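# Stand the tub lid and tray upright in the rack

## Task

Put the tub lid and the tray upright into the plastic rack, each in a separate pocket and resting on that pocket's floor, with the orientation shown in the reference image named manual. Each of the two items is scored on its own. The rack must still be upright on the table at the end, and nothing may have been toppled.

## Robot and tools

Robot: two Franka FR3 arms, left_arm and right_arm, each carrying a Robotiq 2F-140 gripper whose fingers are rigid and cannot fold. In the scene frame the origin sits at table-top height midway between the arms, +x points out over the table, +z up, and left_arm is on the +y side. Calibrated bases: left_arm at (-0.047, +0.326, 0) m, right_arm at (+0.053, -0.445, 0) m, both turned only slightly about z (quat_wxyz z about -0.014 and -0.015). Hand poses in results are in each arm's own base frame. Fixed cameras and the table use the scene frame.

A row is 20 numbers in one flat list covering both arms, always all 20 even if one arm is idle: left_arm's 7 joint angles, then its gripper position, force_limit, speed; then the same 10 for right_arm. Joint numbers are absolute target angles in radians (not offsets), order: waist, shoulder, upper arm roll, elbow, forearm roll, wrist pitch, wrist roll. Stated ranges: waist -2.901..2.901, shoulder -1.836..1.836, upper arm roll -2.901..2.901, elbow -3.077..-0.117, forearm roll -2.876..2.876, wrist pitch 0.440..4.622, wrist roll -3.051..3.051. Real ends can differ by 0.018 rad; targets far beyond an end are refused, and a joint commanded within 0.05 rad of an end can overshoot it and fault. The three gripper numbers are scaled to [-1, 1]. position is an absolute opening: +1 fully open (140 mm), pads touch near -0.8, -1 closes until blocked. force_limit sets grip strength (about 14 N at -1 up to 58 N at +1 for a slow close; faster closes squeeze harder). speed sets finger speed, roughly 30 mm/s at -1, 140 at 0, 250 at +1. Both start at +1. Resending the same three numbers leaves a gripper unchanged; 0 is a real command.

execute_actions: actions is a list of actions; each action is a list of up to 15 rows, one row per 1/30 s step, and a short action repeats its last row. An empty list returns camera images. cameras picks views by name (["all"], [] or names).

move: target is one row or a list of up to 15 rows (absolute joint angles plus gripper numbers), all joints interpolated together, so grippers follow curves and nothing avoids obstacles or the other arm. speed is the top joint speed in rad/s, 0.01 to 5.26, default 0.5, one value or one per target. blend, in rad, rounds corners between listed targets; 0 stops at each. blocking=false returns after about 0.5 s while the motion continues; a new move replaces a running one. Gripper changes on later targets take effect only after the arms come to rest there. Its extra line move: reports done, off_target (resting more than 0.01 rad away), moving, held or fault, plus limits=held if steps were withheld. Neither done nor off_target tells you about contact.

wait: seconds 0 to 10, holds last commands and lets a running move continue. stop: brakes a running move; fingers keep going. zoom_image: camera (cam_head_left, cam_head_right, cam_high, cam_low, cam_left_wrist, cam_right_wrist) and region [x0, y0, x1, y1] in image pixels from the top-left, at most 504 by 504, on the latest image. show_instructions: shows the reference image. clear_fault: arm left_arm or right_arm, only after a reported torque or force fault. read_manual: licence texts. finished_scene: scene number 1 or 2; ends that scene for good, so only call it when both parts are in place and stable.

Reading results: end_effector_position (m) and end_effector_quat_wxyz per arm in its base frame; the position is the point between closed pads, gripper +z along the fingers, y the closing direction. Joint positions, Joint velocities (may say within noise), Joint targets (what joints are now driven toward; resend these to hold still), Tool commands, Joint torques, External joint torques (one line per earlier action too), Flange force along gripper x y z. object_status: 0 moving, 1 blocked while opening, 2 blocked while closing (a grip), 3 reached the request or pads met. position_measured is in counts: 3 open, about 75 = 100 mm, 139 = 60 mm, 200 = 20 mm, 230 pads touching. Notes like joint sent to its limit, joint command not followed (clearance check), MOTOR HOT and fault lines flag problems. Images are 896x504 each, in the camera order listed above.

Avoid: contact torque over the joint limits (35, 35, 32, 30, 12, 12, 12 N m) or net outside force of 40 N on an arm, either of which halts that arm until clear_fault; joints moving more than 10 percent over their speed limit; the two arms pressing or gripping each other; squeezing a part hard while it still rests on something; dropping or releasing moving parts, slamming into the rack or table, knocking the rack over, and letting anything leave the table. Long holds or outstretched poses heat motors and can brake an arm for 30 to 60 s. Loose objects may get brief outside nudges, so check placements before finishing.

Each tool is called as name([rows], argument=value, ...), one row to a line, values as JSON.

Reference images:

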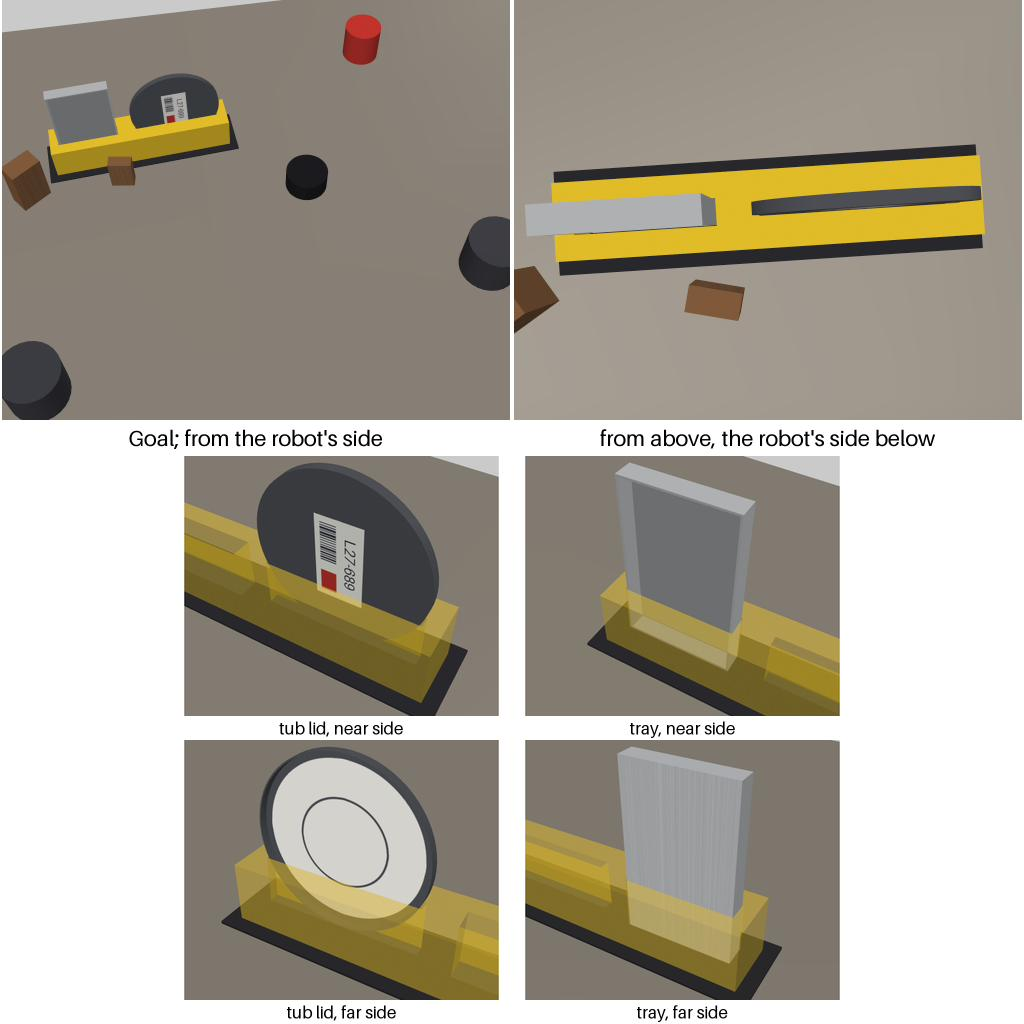

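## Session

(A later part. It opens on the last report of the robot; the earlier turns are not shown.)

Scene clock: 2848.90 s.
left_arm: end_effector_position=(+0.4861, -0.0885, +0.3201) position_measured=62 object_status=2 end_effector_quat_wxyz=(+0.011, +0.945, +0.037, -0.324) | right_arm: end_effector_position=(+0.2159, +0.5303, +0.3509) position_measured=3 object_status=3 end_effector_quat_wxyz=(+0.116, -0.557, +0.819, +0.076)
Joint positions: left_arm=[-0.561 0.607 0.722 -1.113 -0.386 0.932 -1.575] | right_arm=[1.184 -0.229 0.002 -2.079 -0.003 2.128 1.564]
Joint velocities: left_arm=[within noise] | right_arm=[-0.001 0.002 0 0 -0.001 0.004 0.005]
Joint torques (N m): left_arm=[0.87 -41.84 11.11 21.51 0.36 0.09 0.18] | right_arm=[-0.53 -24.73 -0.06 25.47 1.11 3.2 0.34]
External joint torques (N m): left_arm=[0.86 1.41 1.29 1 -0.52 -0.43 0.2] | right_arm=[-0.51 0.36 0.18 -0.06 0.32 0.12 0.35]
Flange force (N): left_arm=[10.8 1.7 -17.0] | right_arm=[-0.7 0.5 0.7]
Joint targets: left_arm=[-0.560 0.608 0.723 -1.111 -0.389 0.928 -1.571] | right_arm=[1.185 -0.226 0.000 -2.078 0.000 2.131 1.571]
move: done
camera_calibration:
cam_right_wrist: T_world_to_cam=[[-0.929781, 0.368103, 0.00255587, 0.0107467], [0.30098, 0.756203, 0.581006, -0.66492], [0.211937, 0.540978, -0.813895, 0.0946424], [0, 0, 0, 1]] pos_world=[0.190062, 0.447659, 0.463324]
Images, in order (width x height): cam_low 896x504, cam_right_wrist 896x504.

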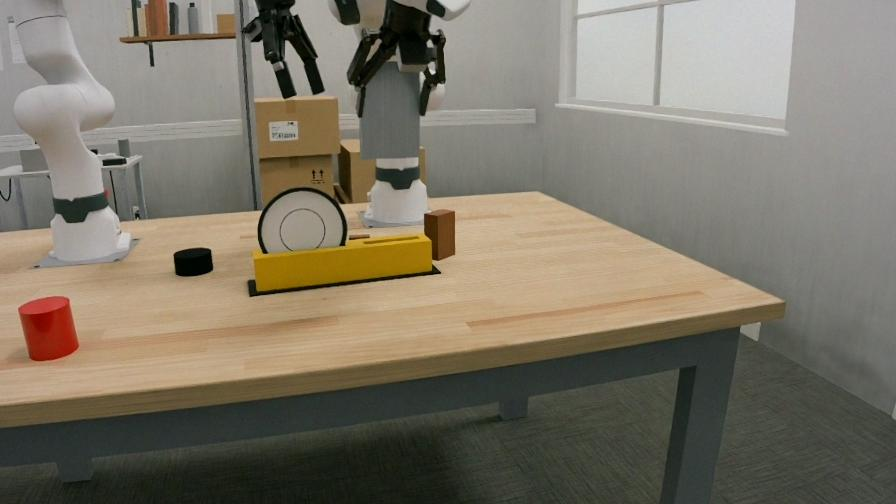

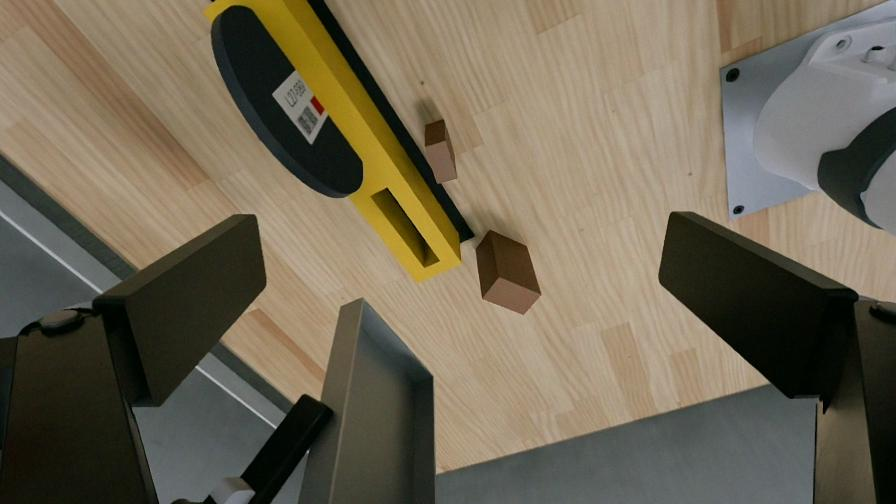

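move(target=[-0.5526,0.5850,0.6056,-1.3936,-0.3354,1.2120,-1.571,-0.98,-0.2,-1,1.185,-0.226,0,-2.078,0,2.131,1.571,1,0,-1], speed=0.2, cameras=["cam_right_wrist","cam_low"])

zoom_image(camera="cam_right_wrist", region=[300, 160, 500, 360])

zoom_image(camera="cam_low", region=[240, 120, 480, 310])

Scene clock: 2857.83 s.
left_arm: end_effector_position=(+0.4849, -0.0896, +0.2120) position_measured=62 object_status=2 end_effector_quat_wxyz=(+0.012, +0.944, +0.037, -0.327) | right_arm: end_effector_position=(+0.2160, +0.5305, +0.3510) position_measured=3 object_status=3 end_effector_quat_wxyz=(+0.116, -0.556, +0.820, +0.076)
Joint positions: left_arm=[-0.554 0.589 0.606 -1.393 -0.338 1.21 -1.575] | right_arm=[1.184 -0.229 0.002 -2.079 -0.003 2.129 1.566]
Joint velocities: left_arm=[0 -0.001 0.001 0 0 0.005 -0.001] | right_arm=[within noise]
Joint torques (N m): left_arm=[0.84 -43.47 9.77 21.72 1.31 0.62 0.16] | right_arm=[-0.54 -24.78 -0.1 25.54 1.1 3.16 0.32]
External joint torques (N m): left_arm=[0.5 0.22 0.11 0.24 0.44 0.12 0.18] | right_arm=[-0.59 0.34 0.07 0.05 0.31 0.09 0.33]
Flange force (N): left_arm=[1.9 -0.8 -1.8] | right_arm=[-1.1 0.3 0.5]
Joint targets: left_arm=[-0.553 0.585 0.606 -1.394 -0.335 1.212 -1.571] | right_arm=[1.185 -0.226 0.000 -2.078 0.000 2.131 1.571]
move: done
camera_calibration:
cam_right_wrist: T_world_to_cam=[[-0.929241, 0.369463, 0.00300811, 0.00969431], [0.302175, 0.755269, 0.581601, -0.665051], [0.212608, 0.541356, -0.813469, 0.0941137], [0, 0, 0, 1]] pos_world=[0.189961, 0.447761, 0.463324]
Images, in order (width x height): cam_low 896x504, cam_right_wrist 896x504.

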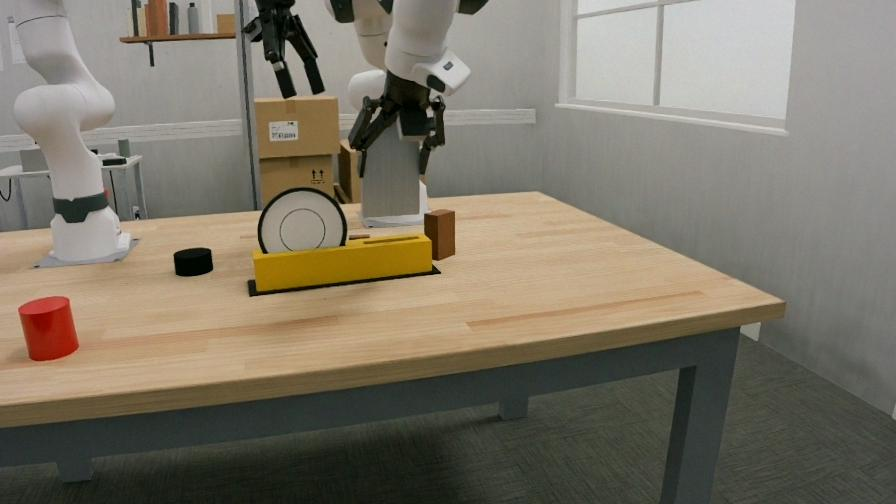

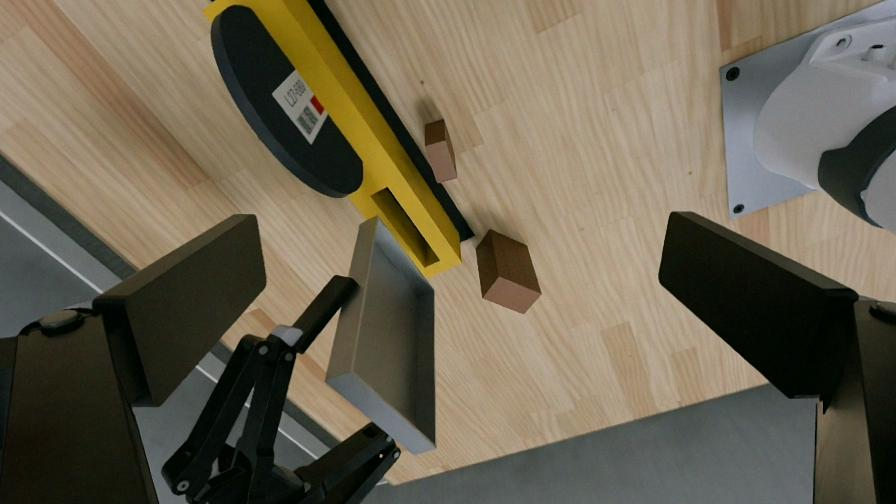

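Scaled by 2.520 from the camera's 896x504 image, which has a finer 1280x720 frame.

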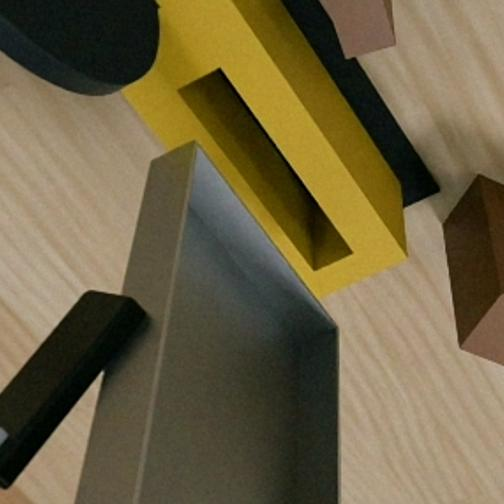

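Scaled by 2.100 from the camera's 896x504 image, which has a finer 1280x720 frame.

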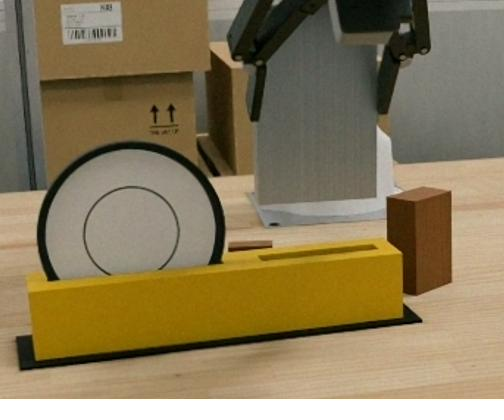

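zoom_image(camera="cam_low", region=[340, 120, 460, 280])

Scaled by 3.150 from the camera's 896x504 image, which has a finer 1280x720 frame.

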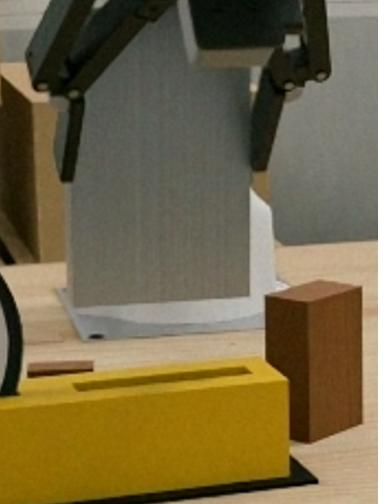

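execute_actions(actions=[], cameras=["cam_high"])

zoom_image(camera="cam_high", region=[420, 140, 600, 280])

Scene clock: 2930.37 s.
left_arm: end_effector_position=(+0.4851, -0.0895, +0.2119) position_measured=62 object_status=2 end_effector_quat_wxyz=(+0.012, +0.944, +0.037, -0.327) | right_arm: end_effector_position=(+0.2160, +0.5305, +0.3510) position_measured=3 object_status=3 end_effector_quat_wxyz=(+0.116, -0.556, +0.820, +0.076)
Joint positions: left_arm=[-0.554 0.589 0.606 -1.393 -0.338 1.211 -1.575] | right_arm=[1.184 -0.229 0.002 -2.079 -0.003 2.129 1.566]
Joint velocities: within noise
Joint torques (N m): left_arm=[0.78 -43.49 9.82 21.66 1.3 0.63 0.21] | right_arm=[-0.59 -24.78 -0.14 25.42 1.11 3.18 0.29]
External joint torques (N m): left_arm=[0.49 0.08 0.22 0.25 0.44 0.14 0.23] | right_arm=[-0.65 0.33 0.01 -0.13 0.32 0.09 0.3]
Flange force (N): left_arm=[1.4 -1.0 -1.4] | right_arm=[-0.4 0.1 0.7]
Joint targets: left_arm=[-0.553 0.585 0.606 -1.394 -0.335 1.212 -1.571] | right_arm=[1.185 -0.226 0.000 -2.078 0.000 2.131 1.571]
Tool commands: left_gripper/position=-0.98 left_gripper/force_limit=-0.2 left_gripper/speed=-1.0 right_gripper/position=+1.0 right_gripper/force_limit=+0.0 right_gripper/speed=-1.0
Images, in order (width x height): cam_high 896x504.

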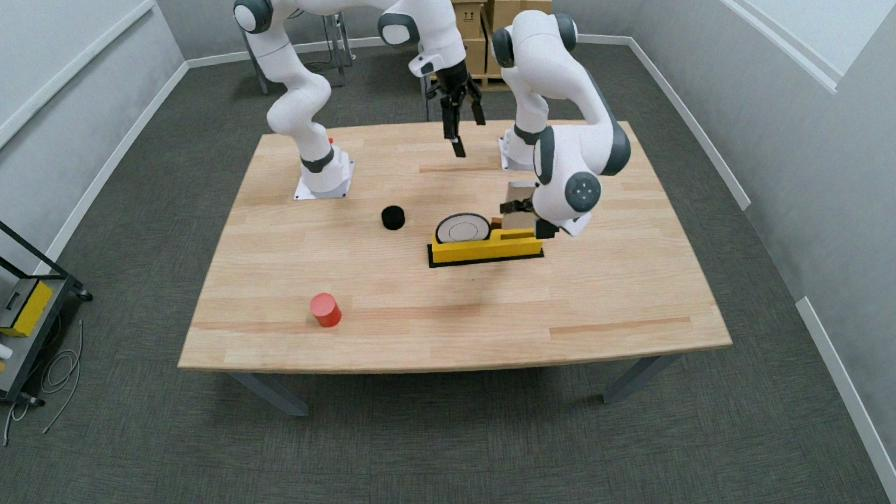

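Scaled by 2.800 from the camera's 896x504 image, which has a finer 1280x720 frame.

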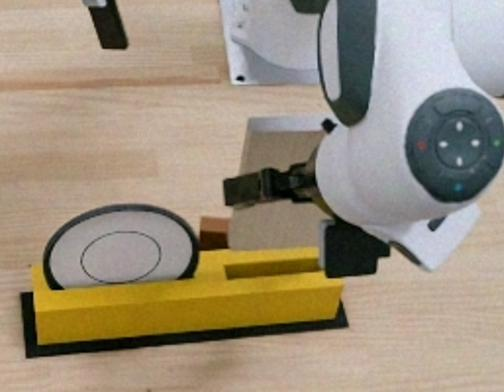

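move(target=[-0.5494,0.5852,0.5733,-1.4761,-0.3306,1.3004,-1.571,-0.98,-0.2,-1,1.185,-0.226,0,-2.078,0,2.131,1.571,1,0,-1], speed=0.08, cameras=["cam_right_wrist","cam_low"])

zoom_image(camera="cam_right_wrist", region=[330, 160, 470, 300])

zoom_image(camera="cam_low", region=[340, 140, 460, 280])

Scene clock: 2961.13 s.
left_arm: end_effector_position=(+0.4800, -0.0917, +0.1774) position_measured=62 object_status=2 end_effector_quat_wxyz=(+0.012, +0.944, +0.037, -0.327) | right_arm: end_effector_position=(+0.2160, +0.5305, +0.3510) position_measured=3 object_status=3 end_effector_quat_wxyz=(+0.116, -0.556, +0.820, +0.076)
Joint positions: left_arm=[-0.551 0.588 0.574 -1.475 -0.334 1.298 -1.575] | right_arm=[1.184 -0.229 0.002 -2.079 -0.003 2.129 1.566]
Joint velocities: left_arm=[0.001 0 0.001 0 -0.002 0.005 0] | right_arm=[within noise]
Joint torques (N m): left_arm=[0.79 -42.91 9.56 21.55 1.26 0.65 0.2] | right_arm=[-0.56 -24.77 -0.2 25.47 1.1 3.2 0.36]
External joint torques (N m): left_arm=[0.5 0.78 0.14 0.17 0.43 0.15 0.22] | right_arm=[-0.57 0.4 0.01 -0.08 0.3 0.12 0.37]
Flange force (N): left_arm=[3.5 -0.6 -1.9] | right_arm=[-0.8 0.3 0.8]
Joint targets: left_arm=[-0.549 0.585 0.573 -1.476 -0.331 1.300 -1.571] | right_arm=[1.185 -0.226 0.000 -2.078 0.000 2.131 1.571]
move: done
camera_calibration:
cam_right_wrist: T_world_to_cam=[[-0.929241, 0.369463, 0.00300811, 0.00969431], [0.302175, 0.755269, 0.581601, -0.665051], [0.212608, 0.541356, -0.813469, 0.0941137], [0, 0, 0, 1]] pos_world=[0.189961, 0.447761, 0.463324]
Images, in order (width x height): cam_low 896x504, cam_right_wrist 896x504.

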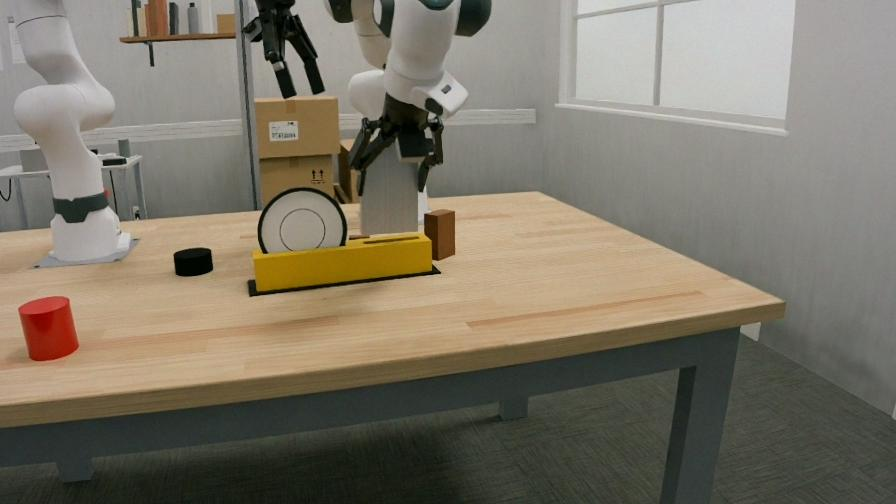

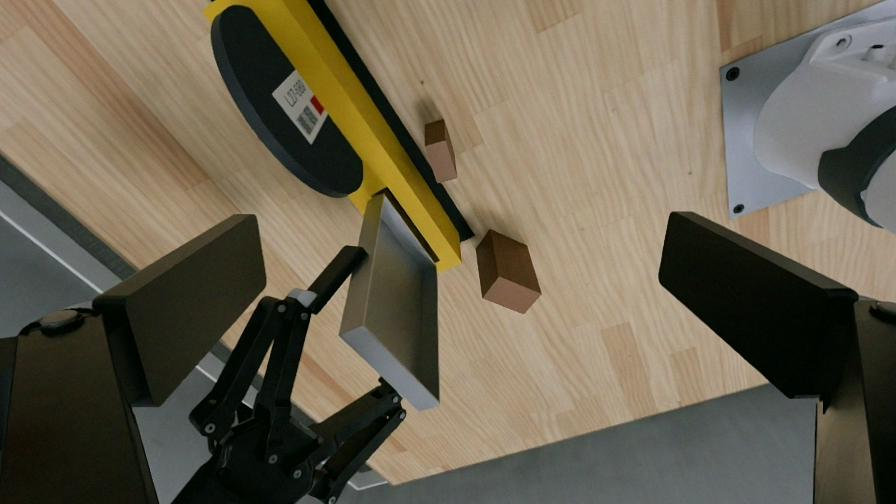

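Scaled by 3.600 from the camera's 896x504 image, which has a finer 1280x720 frame.

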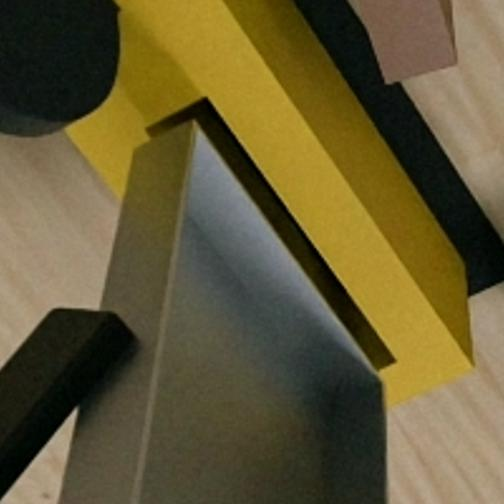

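Scaled by 3.600 from the camera's 896x504 image, which has a finer 1280x720 frame.

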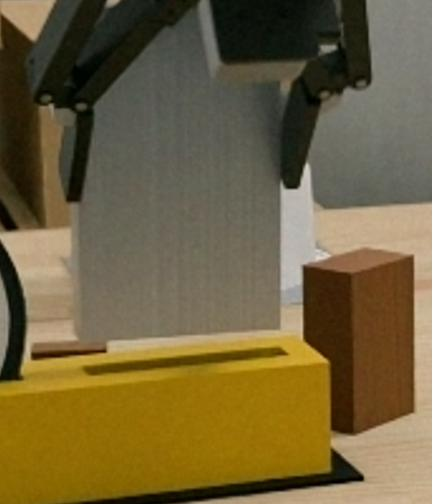

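zoom_image(camera="cam_low", region=[352, 208, 436, 256])

Scaled by 6.000 from the camera's 896x504 image, which has a finer 1280x720 frame.

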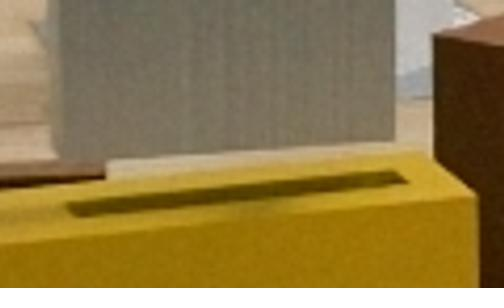

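zoom_image(camera="cam_right_wrist", region=[320, 180, 480, 420])

Scaled by 2.100 from the camera's 896x504 image, which has a finer 1280x720 frame.

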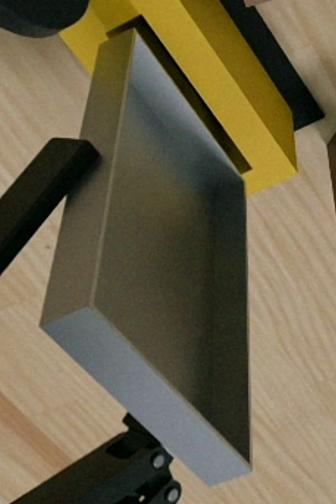

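move(target=[-0.5748,0.6294,0.6072,-1.4504,-0.3440,1.2821,-1.571,-0.98,-0.2,-1,1.185,-0.226,0,-2.078,0,2.131,1.571,1,0,-1], speed=0.05, cameras=["cam_right_wrist","cam_low"])

zoom_image(camera="cam_right_wrist", region=[330, 160, 470, 300])

zoom_image(camera="cam_low", region=[352, 208, 436, 256])

zoom_image(camera="cam_right_wrist", region=[320, 180, 480, 420])

Scene clock: 3085.00 s.
left_arm: end_effector_position=(+0.4811, -0.0895, +0.1693) position_measured=62 object_status=2 end_effector_quat_wxyz=(-0.001, +0.942, +0.041, -0.333) | right_arm: end_effector_position=(+0.2160, +0.5305, +0.3510) position_measured=3 object_status=3 end_effector_quat_wxyz=(+0.116, -0.556, +0.820, +0.076)
Joint positions: left_arm=[-0.574 0.628 0.606 -1.453 -0.341 1.287 -1.575] | right_arm=[1.184 -0.229 0.002 -2.079 -0.003 2.129 1.566]
Joint velocities: left_arm=[-0.002 0.001 0.003 0.002 0 -0.004 0] | right_arm=[within noise]
Joint torques (N m): left_arm=[0.14 -42.77 11.39 22.12 0.42 0.05 0.18] | right_arm=[-0.6 -24.8 -0.17 25.51 1.1 3.18 0.33]
External joint torques (N m): left_arm=[-0.18 1.39 0.99 1.09 -0.51 -0.4 0.2] | right_arm=[-0.69 0.36 -0.05 -0.03 0.3 0.1 0.34]
Flange force (N): left_arm=[8.4 1.7 -8.0] | right_arm=[-0.8 0.1 0.7]
Joint targets: left_arm=[-0.575 0.629 0.607 -1.450 -0.344 1.282 -1.571] | right_arm=[1.185 -0.226 0.000 -2.078 0.000 2.131 1.571]
move: done
camera_calibration:
cam_right_wrist: T_world_to_cam=[[-0.929241, 0.369463, 0.00300811, 0.00969431], [0.302175, 0.755269, 0.581601, -0.665051], [0.212608, 0.541356, -0.813469, 0.0941137], [0, 0, 0, 1]] pos_world=[0.189961, 0.447761, 0.463324]
Images, in order (width x height): cam_low 896x504, cam_right_wrist 896x504.

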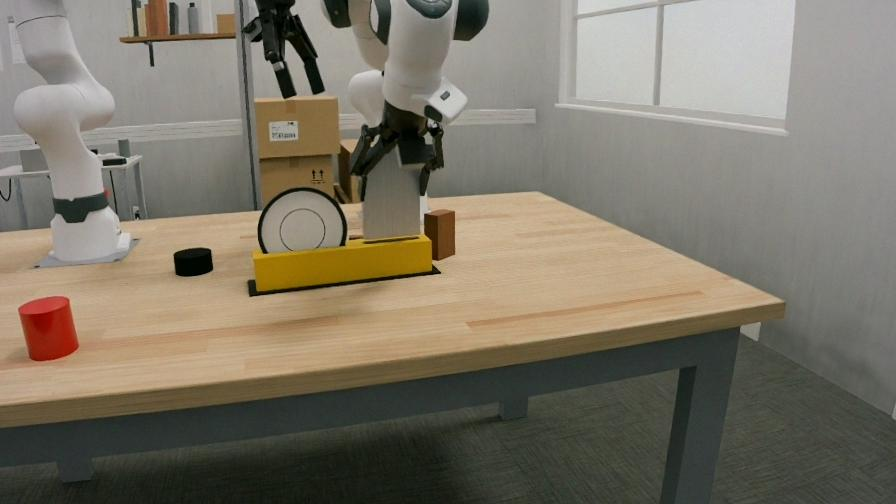

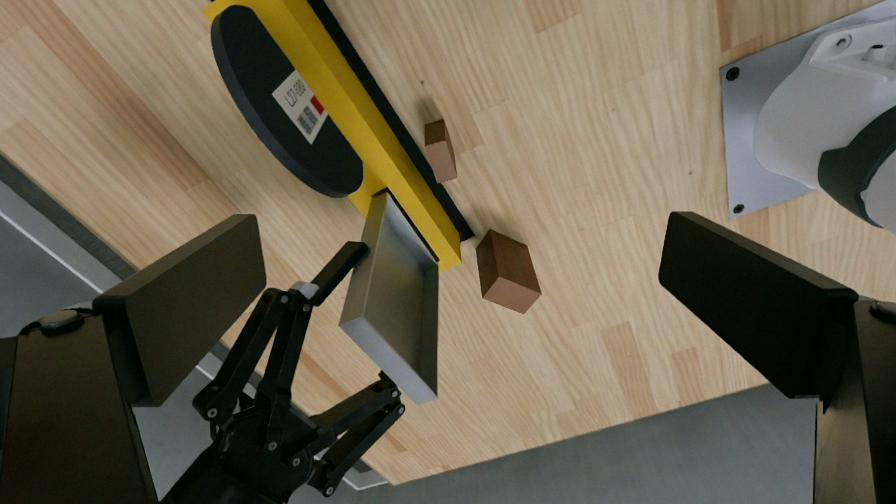

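Scaled by 3.600 from the camera's 896x504 image, which has a finer 1280x720 frame.

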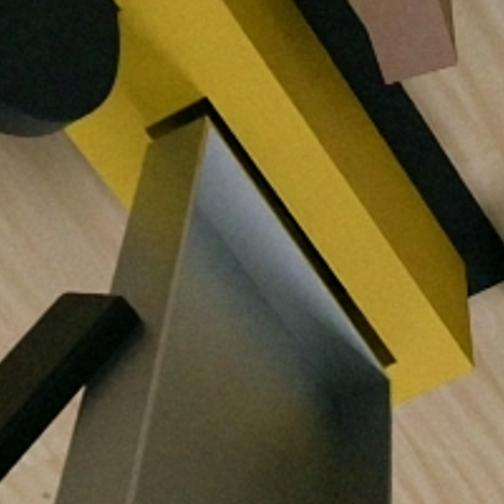

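Scaled by 6.000 from the camera's 896x504 image, which has a finer 1280x720 frame.

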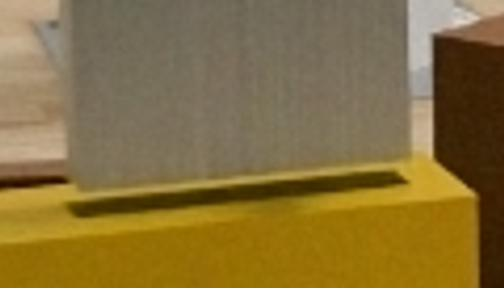

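Scaled by 2.100 from the camera's 896x504 image, which has a finer 1280x720 frame.

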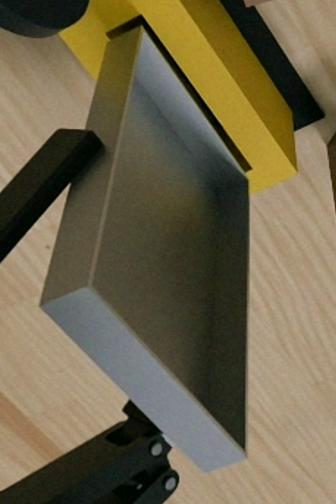

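move(target=[-0.5860,0.6507,0.6318,-1.4458,-0.3704,1.2783,-1.571,-0.98,-0.2,-1,1.185,-0.226,0,-2.078,0,2.131,1.571,1,0,-1], speed=0.04, cameras=["cam_right_wrist","cam_low"])

zoom_image(camera="cam_right_wrist", region=[330, 160, 470, 300])

zoom_image(camera="cam_low", region=[352, 208, 436, 256])

Scene clock: 3146.30 s.
left_arm: end_effector_position=(+0.4814, -0.0906, +0.1639) position_measured=62 object_status=2 end_effector_quat_wxyz=(+0.002, +0.940, +0.049, -0.336) | right_arm: end_effector_position=(+0.2160, +0.5305, +0.3510) position_measured=3 object_status=3 end_effector_quat_wxyz=(+0.116, -0.556, +0.820, +0.076)
Joint positions: left_arm=[-0.585 0.649 0.63 -1.448 -0.367 1.282 -1.575] | right_arm=[1.184 -0.229 0.002 -2.079 -0.003 2.129 1.566]
Joint velocities: left_arm=[-0.003 -0.001 0.001 0 -0.004 -0.001 0] | right_arm=[within noise]
Joint torques (N m): left_arm=[-0.08 -42.77 12.03 21.63 0.37 0.03 0.13] | right_arm=[-0.54 -24.76 -0.13 25.58 1.09 3.2 0.36]
External joint torques (N m): left_arm=[-0.25 1.53 1.11 0.76 -0.54 -0.4 0.16] | right_arm=[-0.65 0.49 -0.02 0.03 0.29 0.12 0.37]
Flange force (N): left_arm=[7.4 1.6 -6.5] | right_arm=[-1.4 0.2 0.8]
Joint targets: left_arm=[-0.586 0.651 0.632 -1.446 -0.370 1.278 -1.571] | right_arm=[1.185 -0.226 0.000 -2.078 0.000 2.131 1.571]
move: done
camera_calibration:
cam_right_wrist: T_world_to_cam=[[-0.929241, 0.369463, 0.00300811, 0.00969431], [0.302175, 0.755269, 0.581601, -0.665051], [0.212608, 0.541356, -0.813469, 0.0941137], [0, 0, 0, 1]] pos_world=[0.189961, 0.447761, 0.463324]
Images, in order (width x height): cam_low 896x504, cam_right_wrist 896x504.

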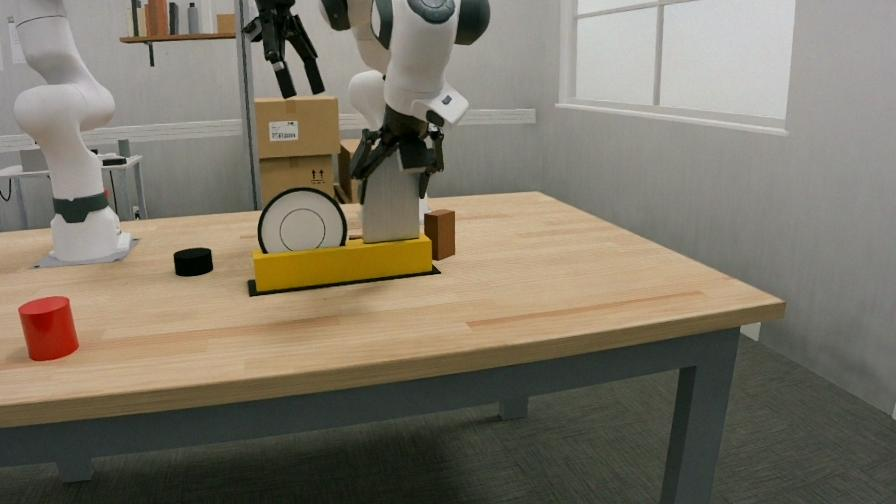

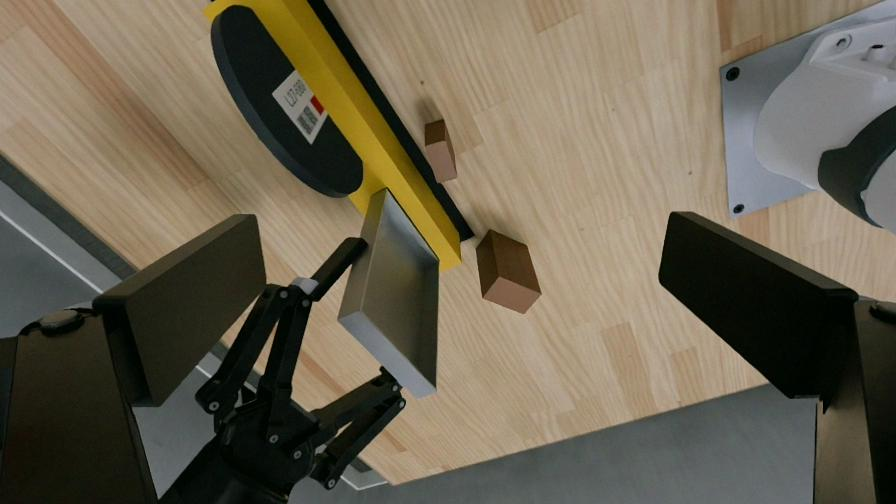

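Scaled by 3.600 from the camera's 896x504 image, which has a finer 1280x720 frame.

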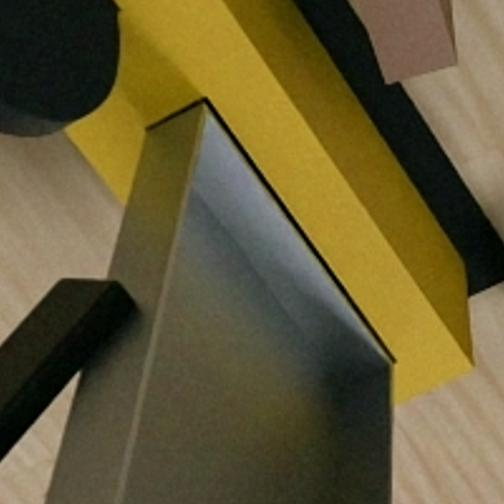

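Scaled by 6.000 from the camera's 896x504 image, which has a finer 1280x720 frame.

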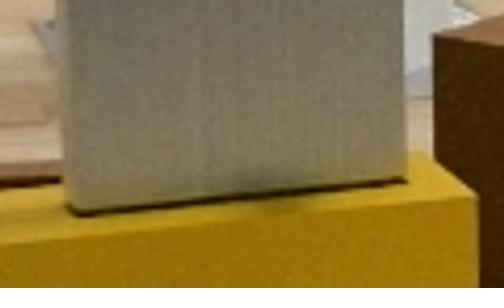

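move(target=[-0.5808,0.6556,0.6225,-1.4540,-0.3700,1.2929,-1.571,-0.98,-0.2,-1,1.185,-0.226,0,-2.078,0,2.131,1.571,1,0,-1], speed=0.03, cameras=["cam_right_wrist","cam_low"])

zoom_image(camera="cam_right_wrist", region=[330, 160, 470, 300])

zoom_image(camera="cam_low", region=[352, 208, 436, 256])

Scene clock: 3170.77 s.
left_arm: end_effector_position=(+0.4807, -0.0912, +0.1611) position_measured=62 object_status=2 end_effector_quat_wxyz=(+0.003, +0.940, +0.048, -0.338) | right_arm: end_effector_position=(+0.2160, +0.5305, +0.3510) position_measured=3 object_status=3 end_effector_quat_wxyz=(+0.116, -0.556, +0.820, +0.076)
Joint positions: left_arm=[-0.581 0.652 0.625 -1.45 -0.368 1.285 -1.572] | right_arm=[1.184 -0.229 0.002 -2.079 -0.003 2.129 1.566]
Joint velocities: left_arm=[0 0.002 0 0.001 0 0.001 0.006] | right_arm=[within noise]
Joint torques (N m): left_arm=[0.34 -40.02 10.11 19.09 0.62 1.5 -0.05] | right_arm=[-0.52 -24.76 -0.19 25.55 1.08 3.17 0.35]
External joint torques (N m): left_arm=[0.14 4.31 -0.77 -1.71 -0.29 1.09 -0.03] | right_arm=[-0.57 0.5 -0.02 -0.05 0.28 0.08 0.35]
Flange force (N): left_arm=[8.2 0.9 4.3] | right_arm=[-1.2 0.2 0.8]
Joint targets: left_arm=[-0.581 0.656 0.623 -1.454 -0.370 1.293 -1.571] | right_arm=[1.185 -0.226 0.000 -2.078 0.000 2.131 1.571]
move: done
camera_calibration:
cam_right_wrist: T_world_to_cam=[[-0.929241, 0.369463, 0.00300811, 0.00969431], [0.302175, 0.755269, 0.581601, -0.665051], [0.212608, 0.541356, -0.813469, 0.0941137], [0, 0, 0, 1]] pos_world=[0.189961, 0.447761, 0.463324]
Images, in order (width x height): cam_low 896x504, cam_right_wrist 896x504.

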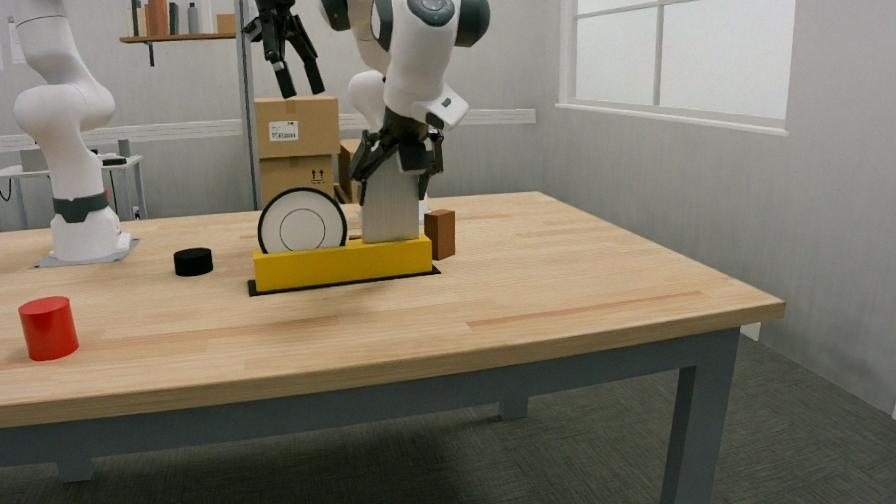

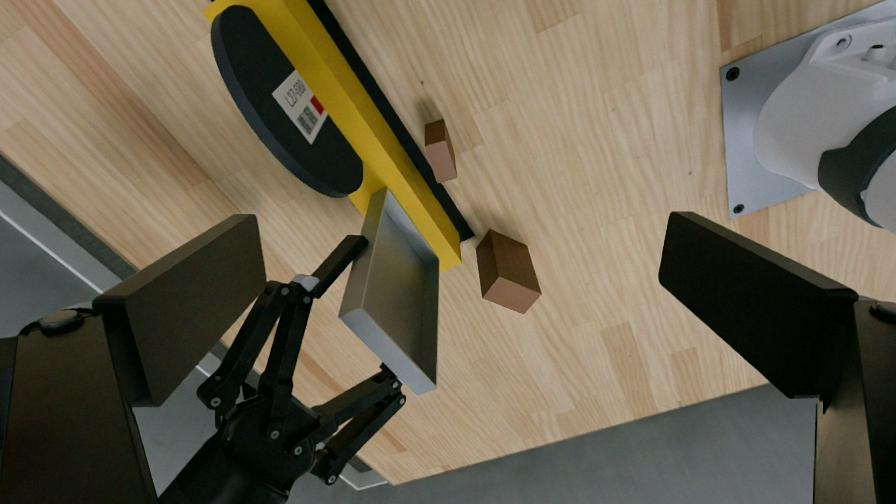

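Scaled by 3.600 from the camera's 896x504 image, which has a finer 1280x720 frame.

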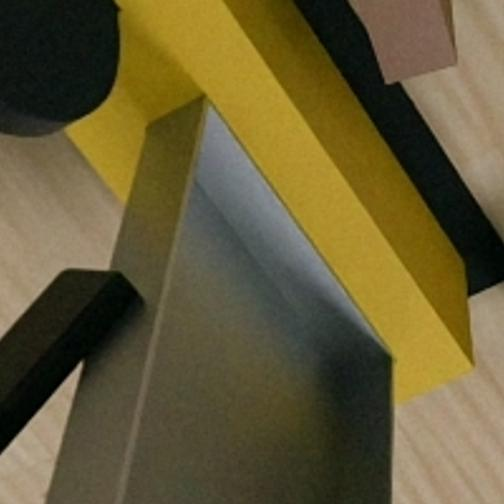

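Scaled by 6.000 from the camera's 896x504 image, which has a finer 1280x720 frame.

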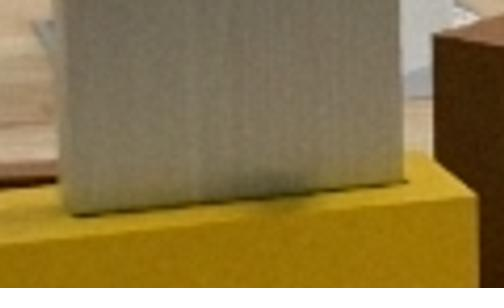

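move(target=[-0.5768,0.6555,0.6201,-1.4500,-0.3681,1.2902,-1.571,-0.98,-0.2,-1,1.185,-0.226,0,-2.078,0,2.131,1.571,1,0,-1], speed=0.02, cameras=["cam_right_wrist","cam_low"])

zoom_image(camera="cam_right_wrist", region=[350, 170, 450, 270])

zoom_image(camera="cam_low", region=[352, 208, 436, 256])

Scene clock: 3225.53 s.
left_arm: end_effector_position=(+0.4809, -0.0909, +0.1609) position_measured=62 object_status=2 end_effector_quat_wxyz=(+0.004, +0.940, +0.047, -0.338) | right_arm: end_effector_position=(+0.2160, +0.5305, +0.3510) position_measured=3 object_status=3 end_effector_quat_wxyz=(+0.116, -0.556, +0.820, +0.076)
Joint positions: left_arm=[-0.578 0.652 0.622 -1.449 -0.368 1.286 -1.57] | right_arm=[1.184 -0.229 0.002 -2.079 -0.003 2.129 1.566]
Joint torques (N m): left_arm=[1.1 -40.13 10.59 20.08 1.14 1.36 -0.04] | right_arm=[-0.57 -24.78 -0.1 25.5 1.13 3.19 0.33]
External joint torques (N m): left_arm=[0.97 4.31 -0.22 -0.77 0.25 0.95 -0.01] | right_arm=[-0.66 0.14 0.02 0.15 0.34 0.14 0.34]
Flange force (N): left_arm=[12.3 0.5 -1.3] | right_arm=[-0.8 0.2 0.3]
Joint targets: left_arm=[-0.577 0.655 0.620 -1.450 -0.368 1.290 -1.571] | right_arm=[1.185 -0.226 0.000 -2.078 0.000 2.131 1.571]
move: done
camera_calibration:
cam_right_wrist: T_world_to_cam=[[-0.929241, 0.369463, 0.00300811, 0.00969431], [0.302175, 0.755269, 0.581601, -0.665051], [0.212608, 0.541356, -0.813469, 0.0941137], [0, 0, 0, 1]] pos_world=[0.189961, 0.447761, 0.463324]
Images, in order (width x height): cam_low 896x504, cam_right_wrist 896x504.

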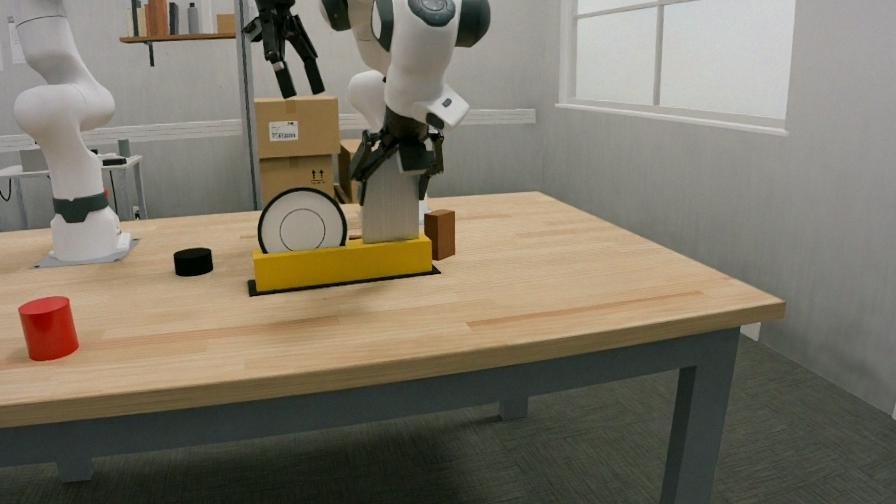

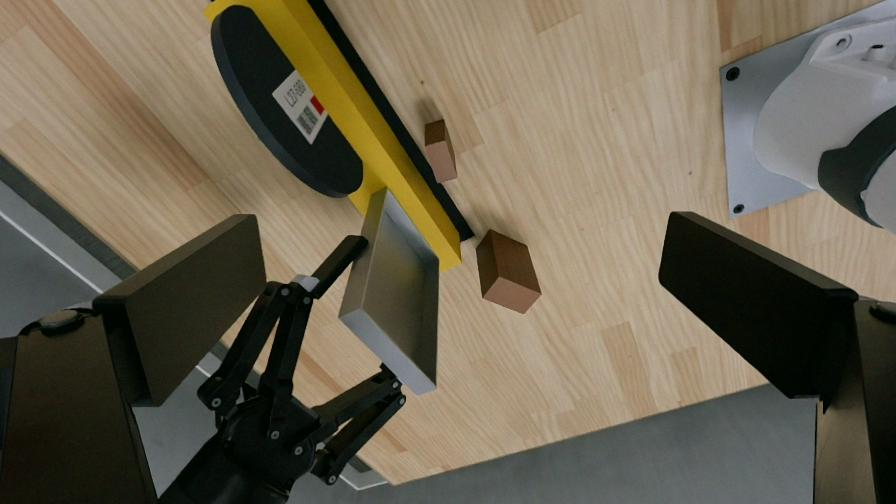

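Scaled by 5.040 from the camera's 896x504 image, which has a finer 1280x720 frame.

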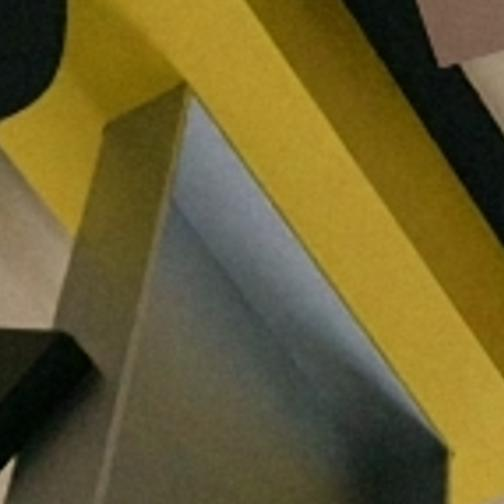

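Scaled by 6.000 from the camera's 896x504 image, which has a finer 1280x720 frame.

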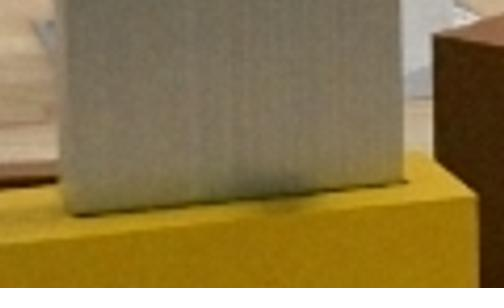

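move([
  [-0.5774,0.6497,0.6236,-1.4463,-0.3656,1.2812,-1.571,-0.98,-0.2,-1,1.185,-0.226,0,-2.078,0,2.131,1.571,1,0,-1],
  [-0.5715,0.6554,0.6130,-1.4557,-0.3651,1.2979,-1.571,-0.98,-0.2,-1,1.185,-0.226,0,-2.078,0,2.131,1.571,1,0,-1],
], speed=0.02, cameras=["cam_right_wrist","cam_low"])

zoom_image(camera="cam_right_wrist", region=[350, 170, 450, 270])

zoom_image(camera="cam_low", region=[352, 208, 436, 256])

Scene clock: 3255.63 s.
left_arm: end_effector_position=(+0.4811, -0.0905, +0.1606) position_measured=62 object_status=2 end_effector_quat_wxyz=(+0.006, +0.940, +0.047, -0.338) | right_arm: end_effector_position=(+0.2160, +0.5305, +0.3510) position_measured=3 object_status=3 end_effector_quat_wxyz=(+0.116, -0.556, +0.820, +0.076)
Joint positions: left_arm=[-0.572 0.65 0.616 -1.451 -0.368 1.287 -1.569] | right_arm=[1.184 -0.229 0.002 -2.079 -0.003 2.129 1.566]
Joint torques (N m): left_arm=[0.39 -39.22 9.47 18.67 1.28 2.01 -0.17] | right_arm=[-0.63 -24.76 -0.12 25.48 1.1 3.18 0.35]
External joint torques (N m): left_arm=[0.01 5.11 -1.37 -2.09 0.37 1.59 -0.14] | right_arm=[-0.67 0.42 0.06 -0.09 0.31 0.09 0.36]
Flange force (N): left_arm=[8.7 0.7 6.5] | right_arm=[-0.8 0.3 0.8]
Joint targets: left_arm=[-0.571 0.655 0.613 -1.456 -0.365 1.298 -1.571] | right_arm=[1.185 -0.226 0.000 -2.078 0.000 2.131 1.571]
move: off_target (left_arm); left_arm: the wrist pitch is farthest, 0.011 rad from its target
camera_calibration:
cam_right_wrist: T_world_to_cam=[[-0.929241, 0.369463, 0.00300811, 0.00969431], [0.302175, 0.755269, 0.581601, -0.665051], [0.212608, 0.541356, -0.813469, 0.0941137], [0, 0, 0, 1]] pos_world=[0.189961, 0.447761, 0.463324]
Images, in order (width x height): cam_low 896x504, cam_right_wrist 896x504.

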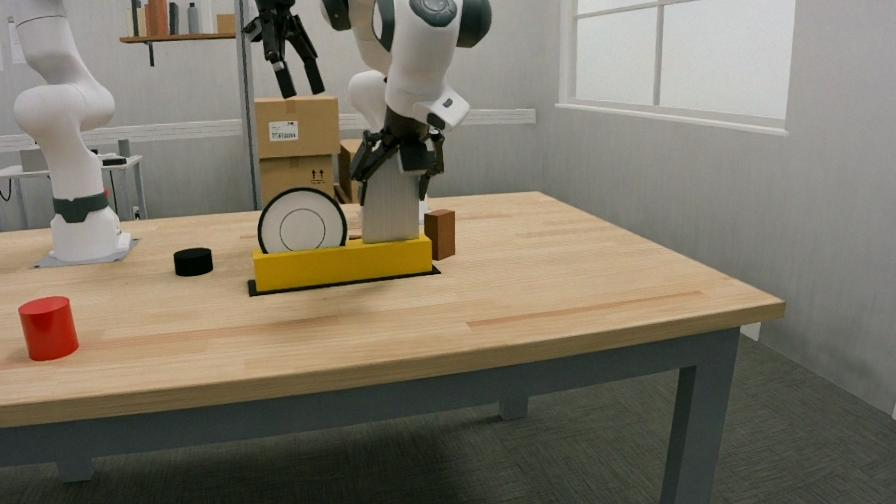

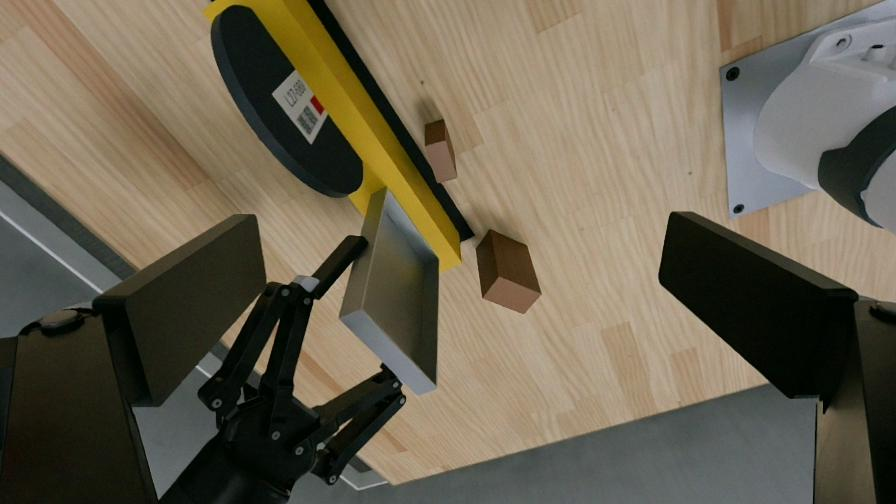

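Scaled by 5.040 from the camera's 896x504 image, which has a finer 1280x720 frame.

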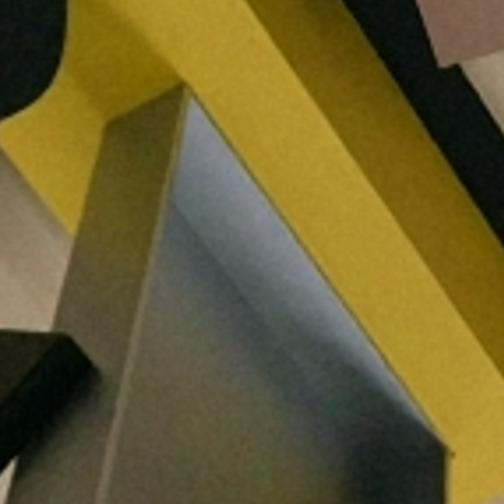

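Scaled by 6.000 from the camera's 896x504 image, which has a finer 1280x720 frame.

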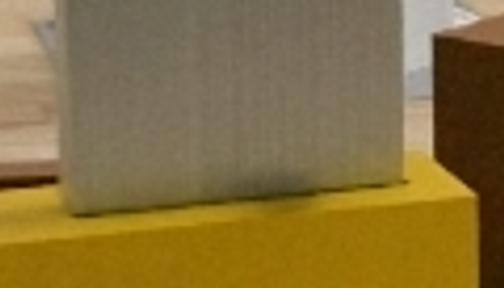

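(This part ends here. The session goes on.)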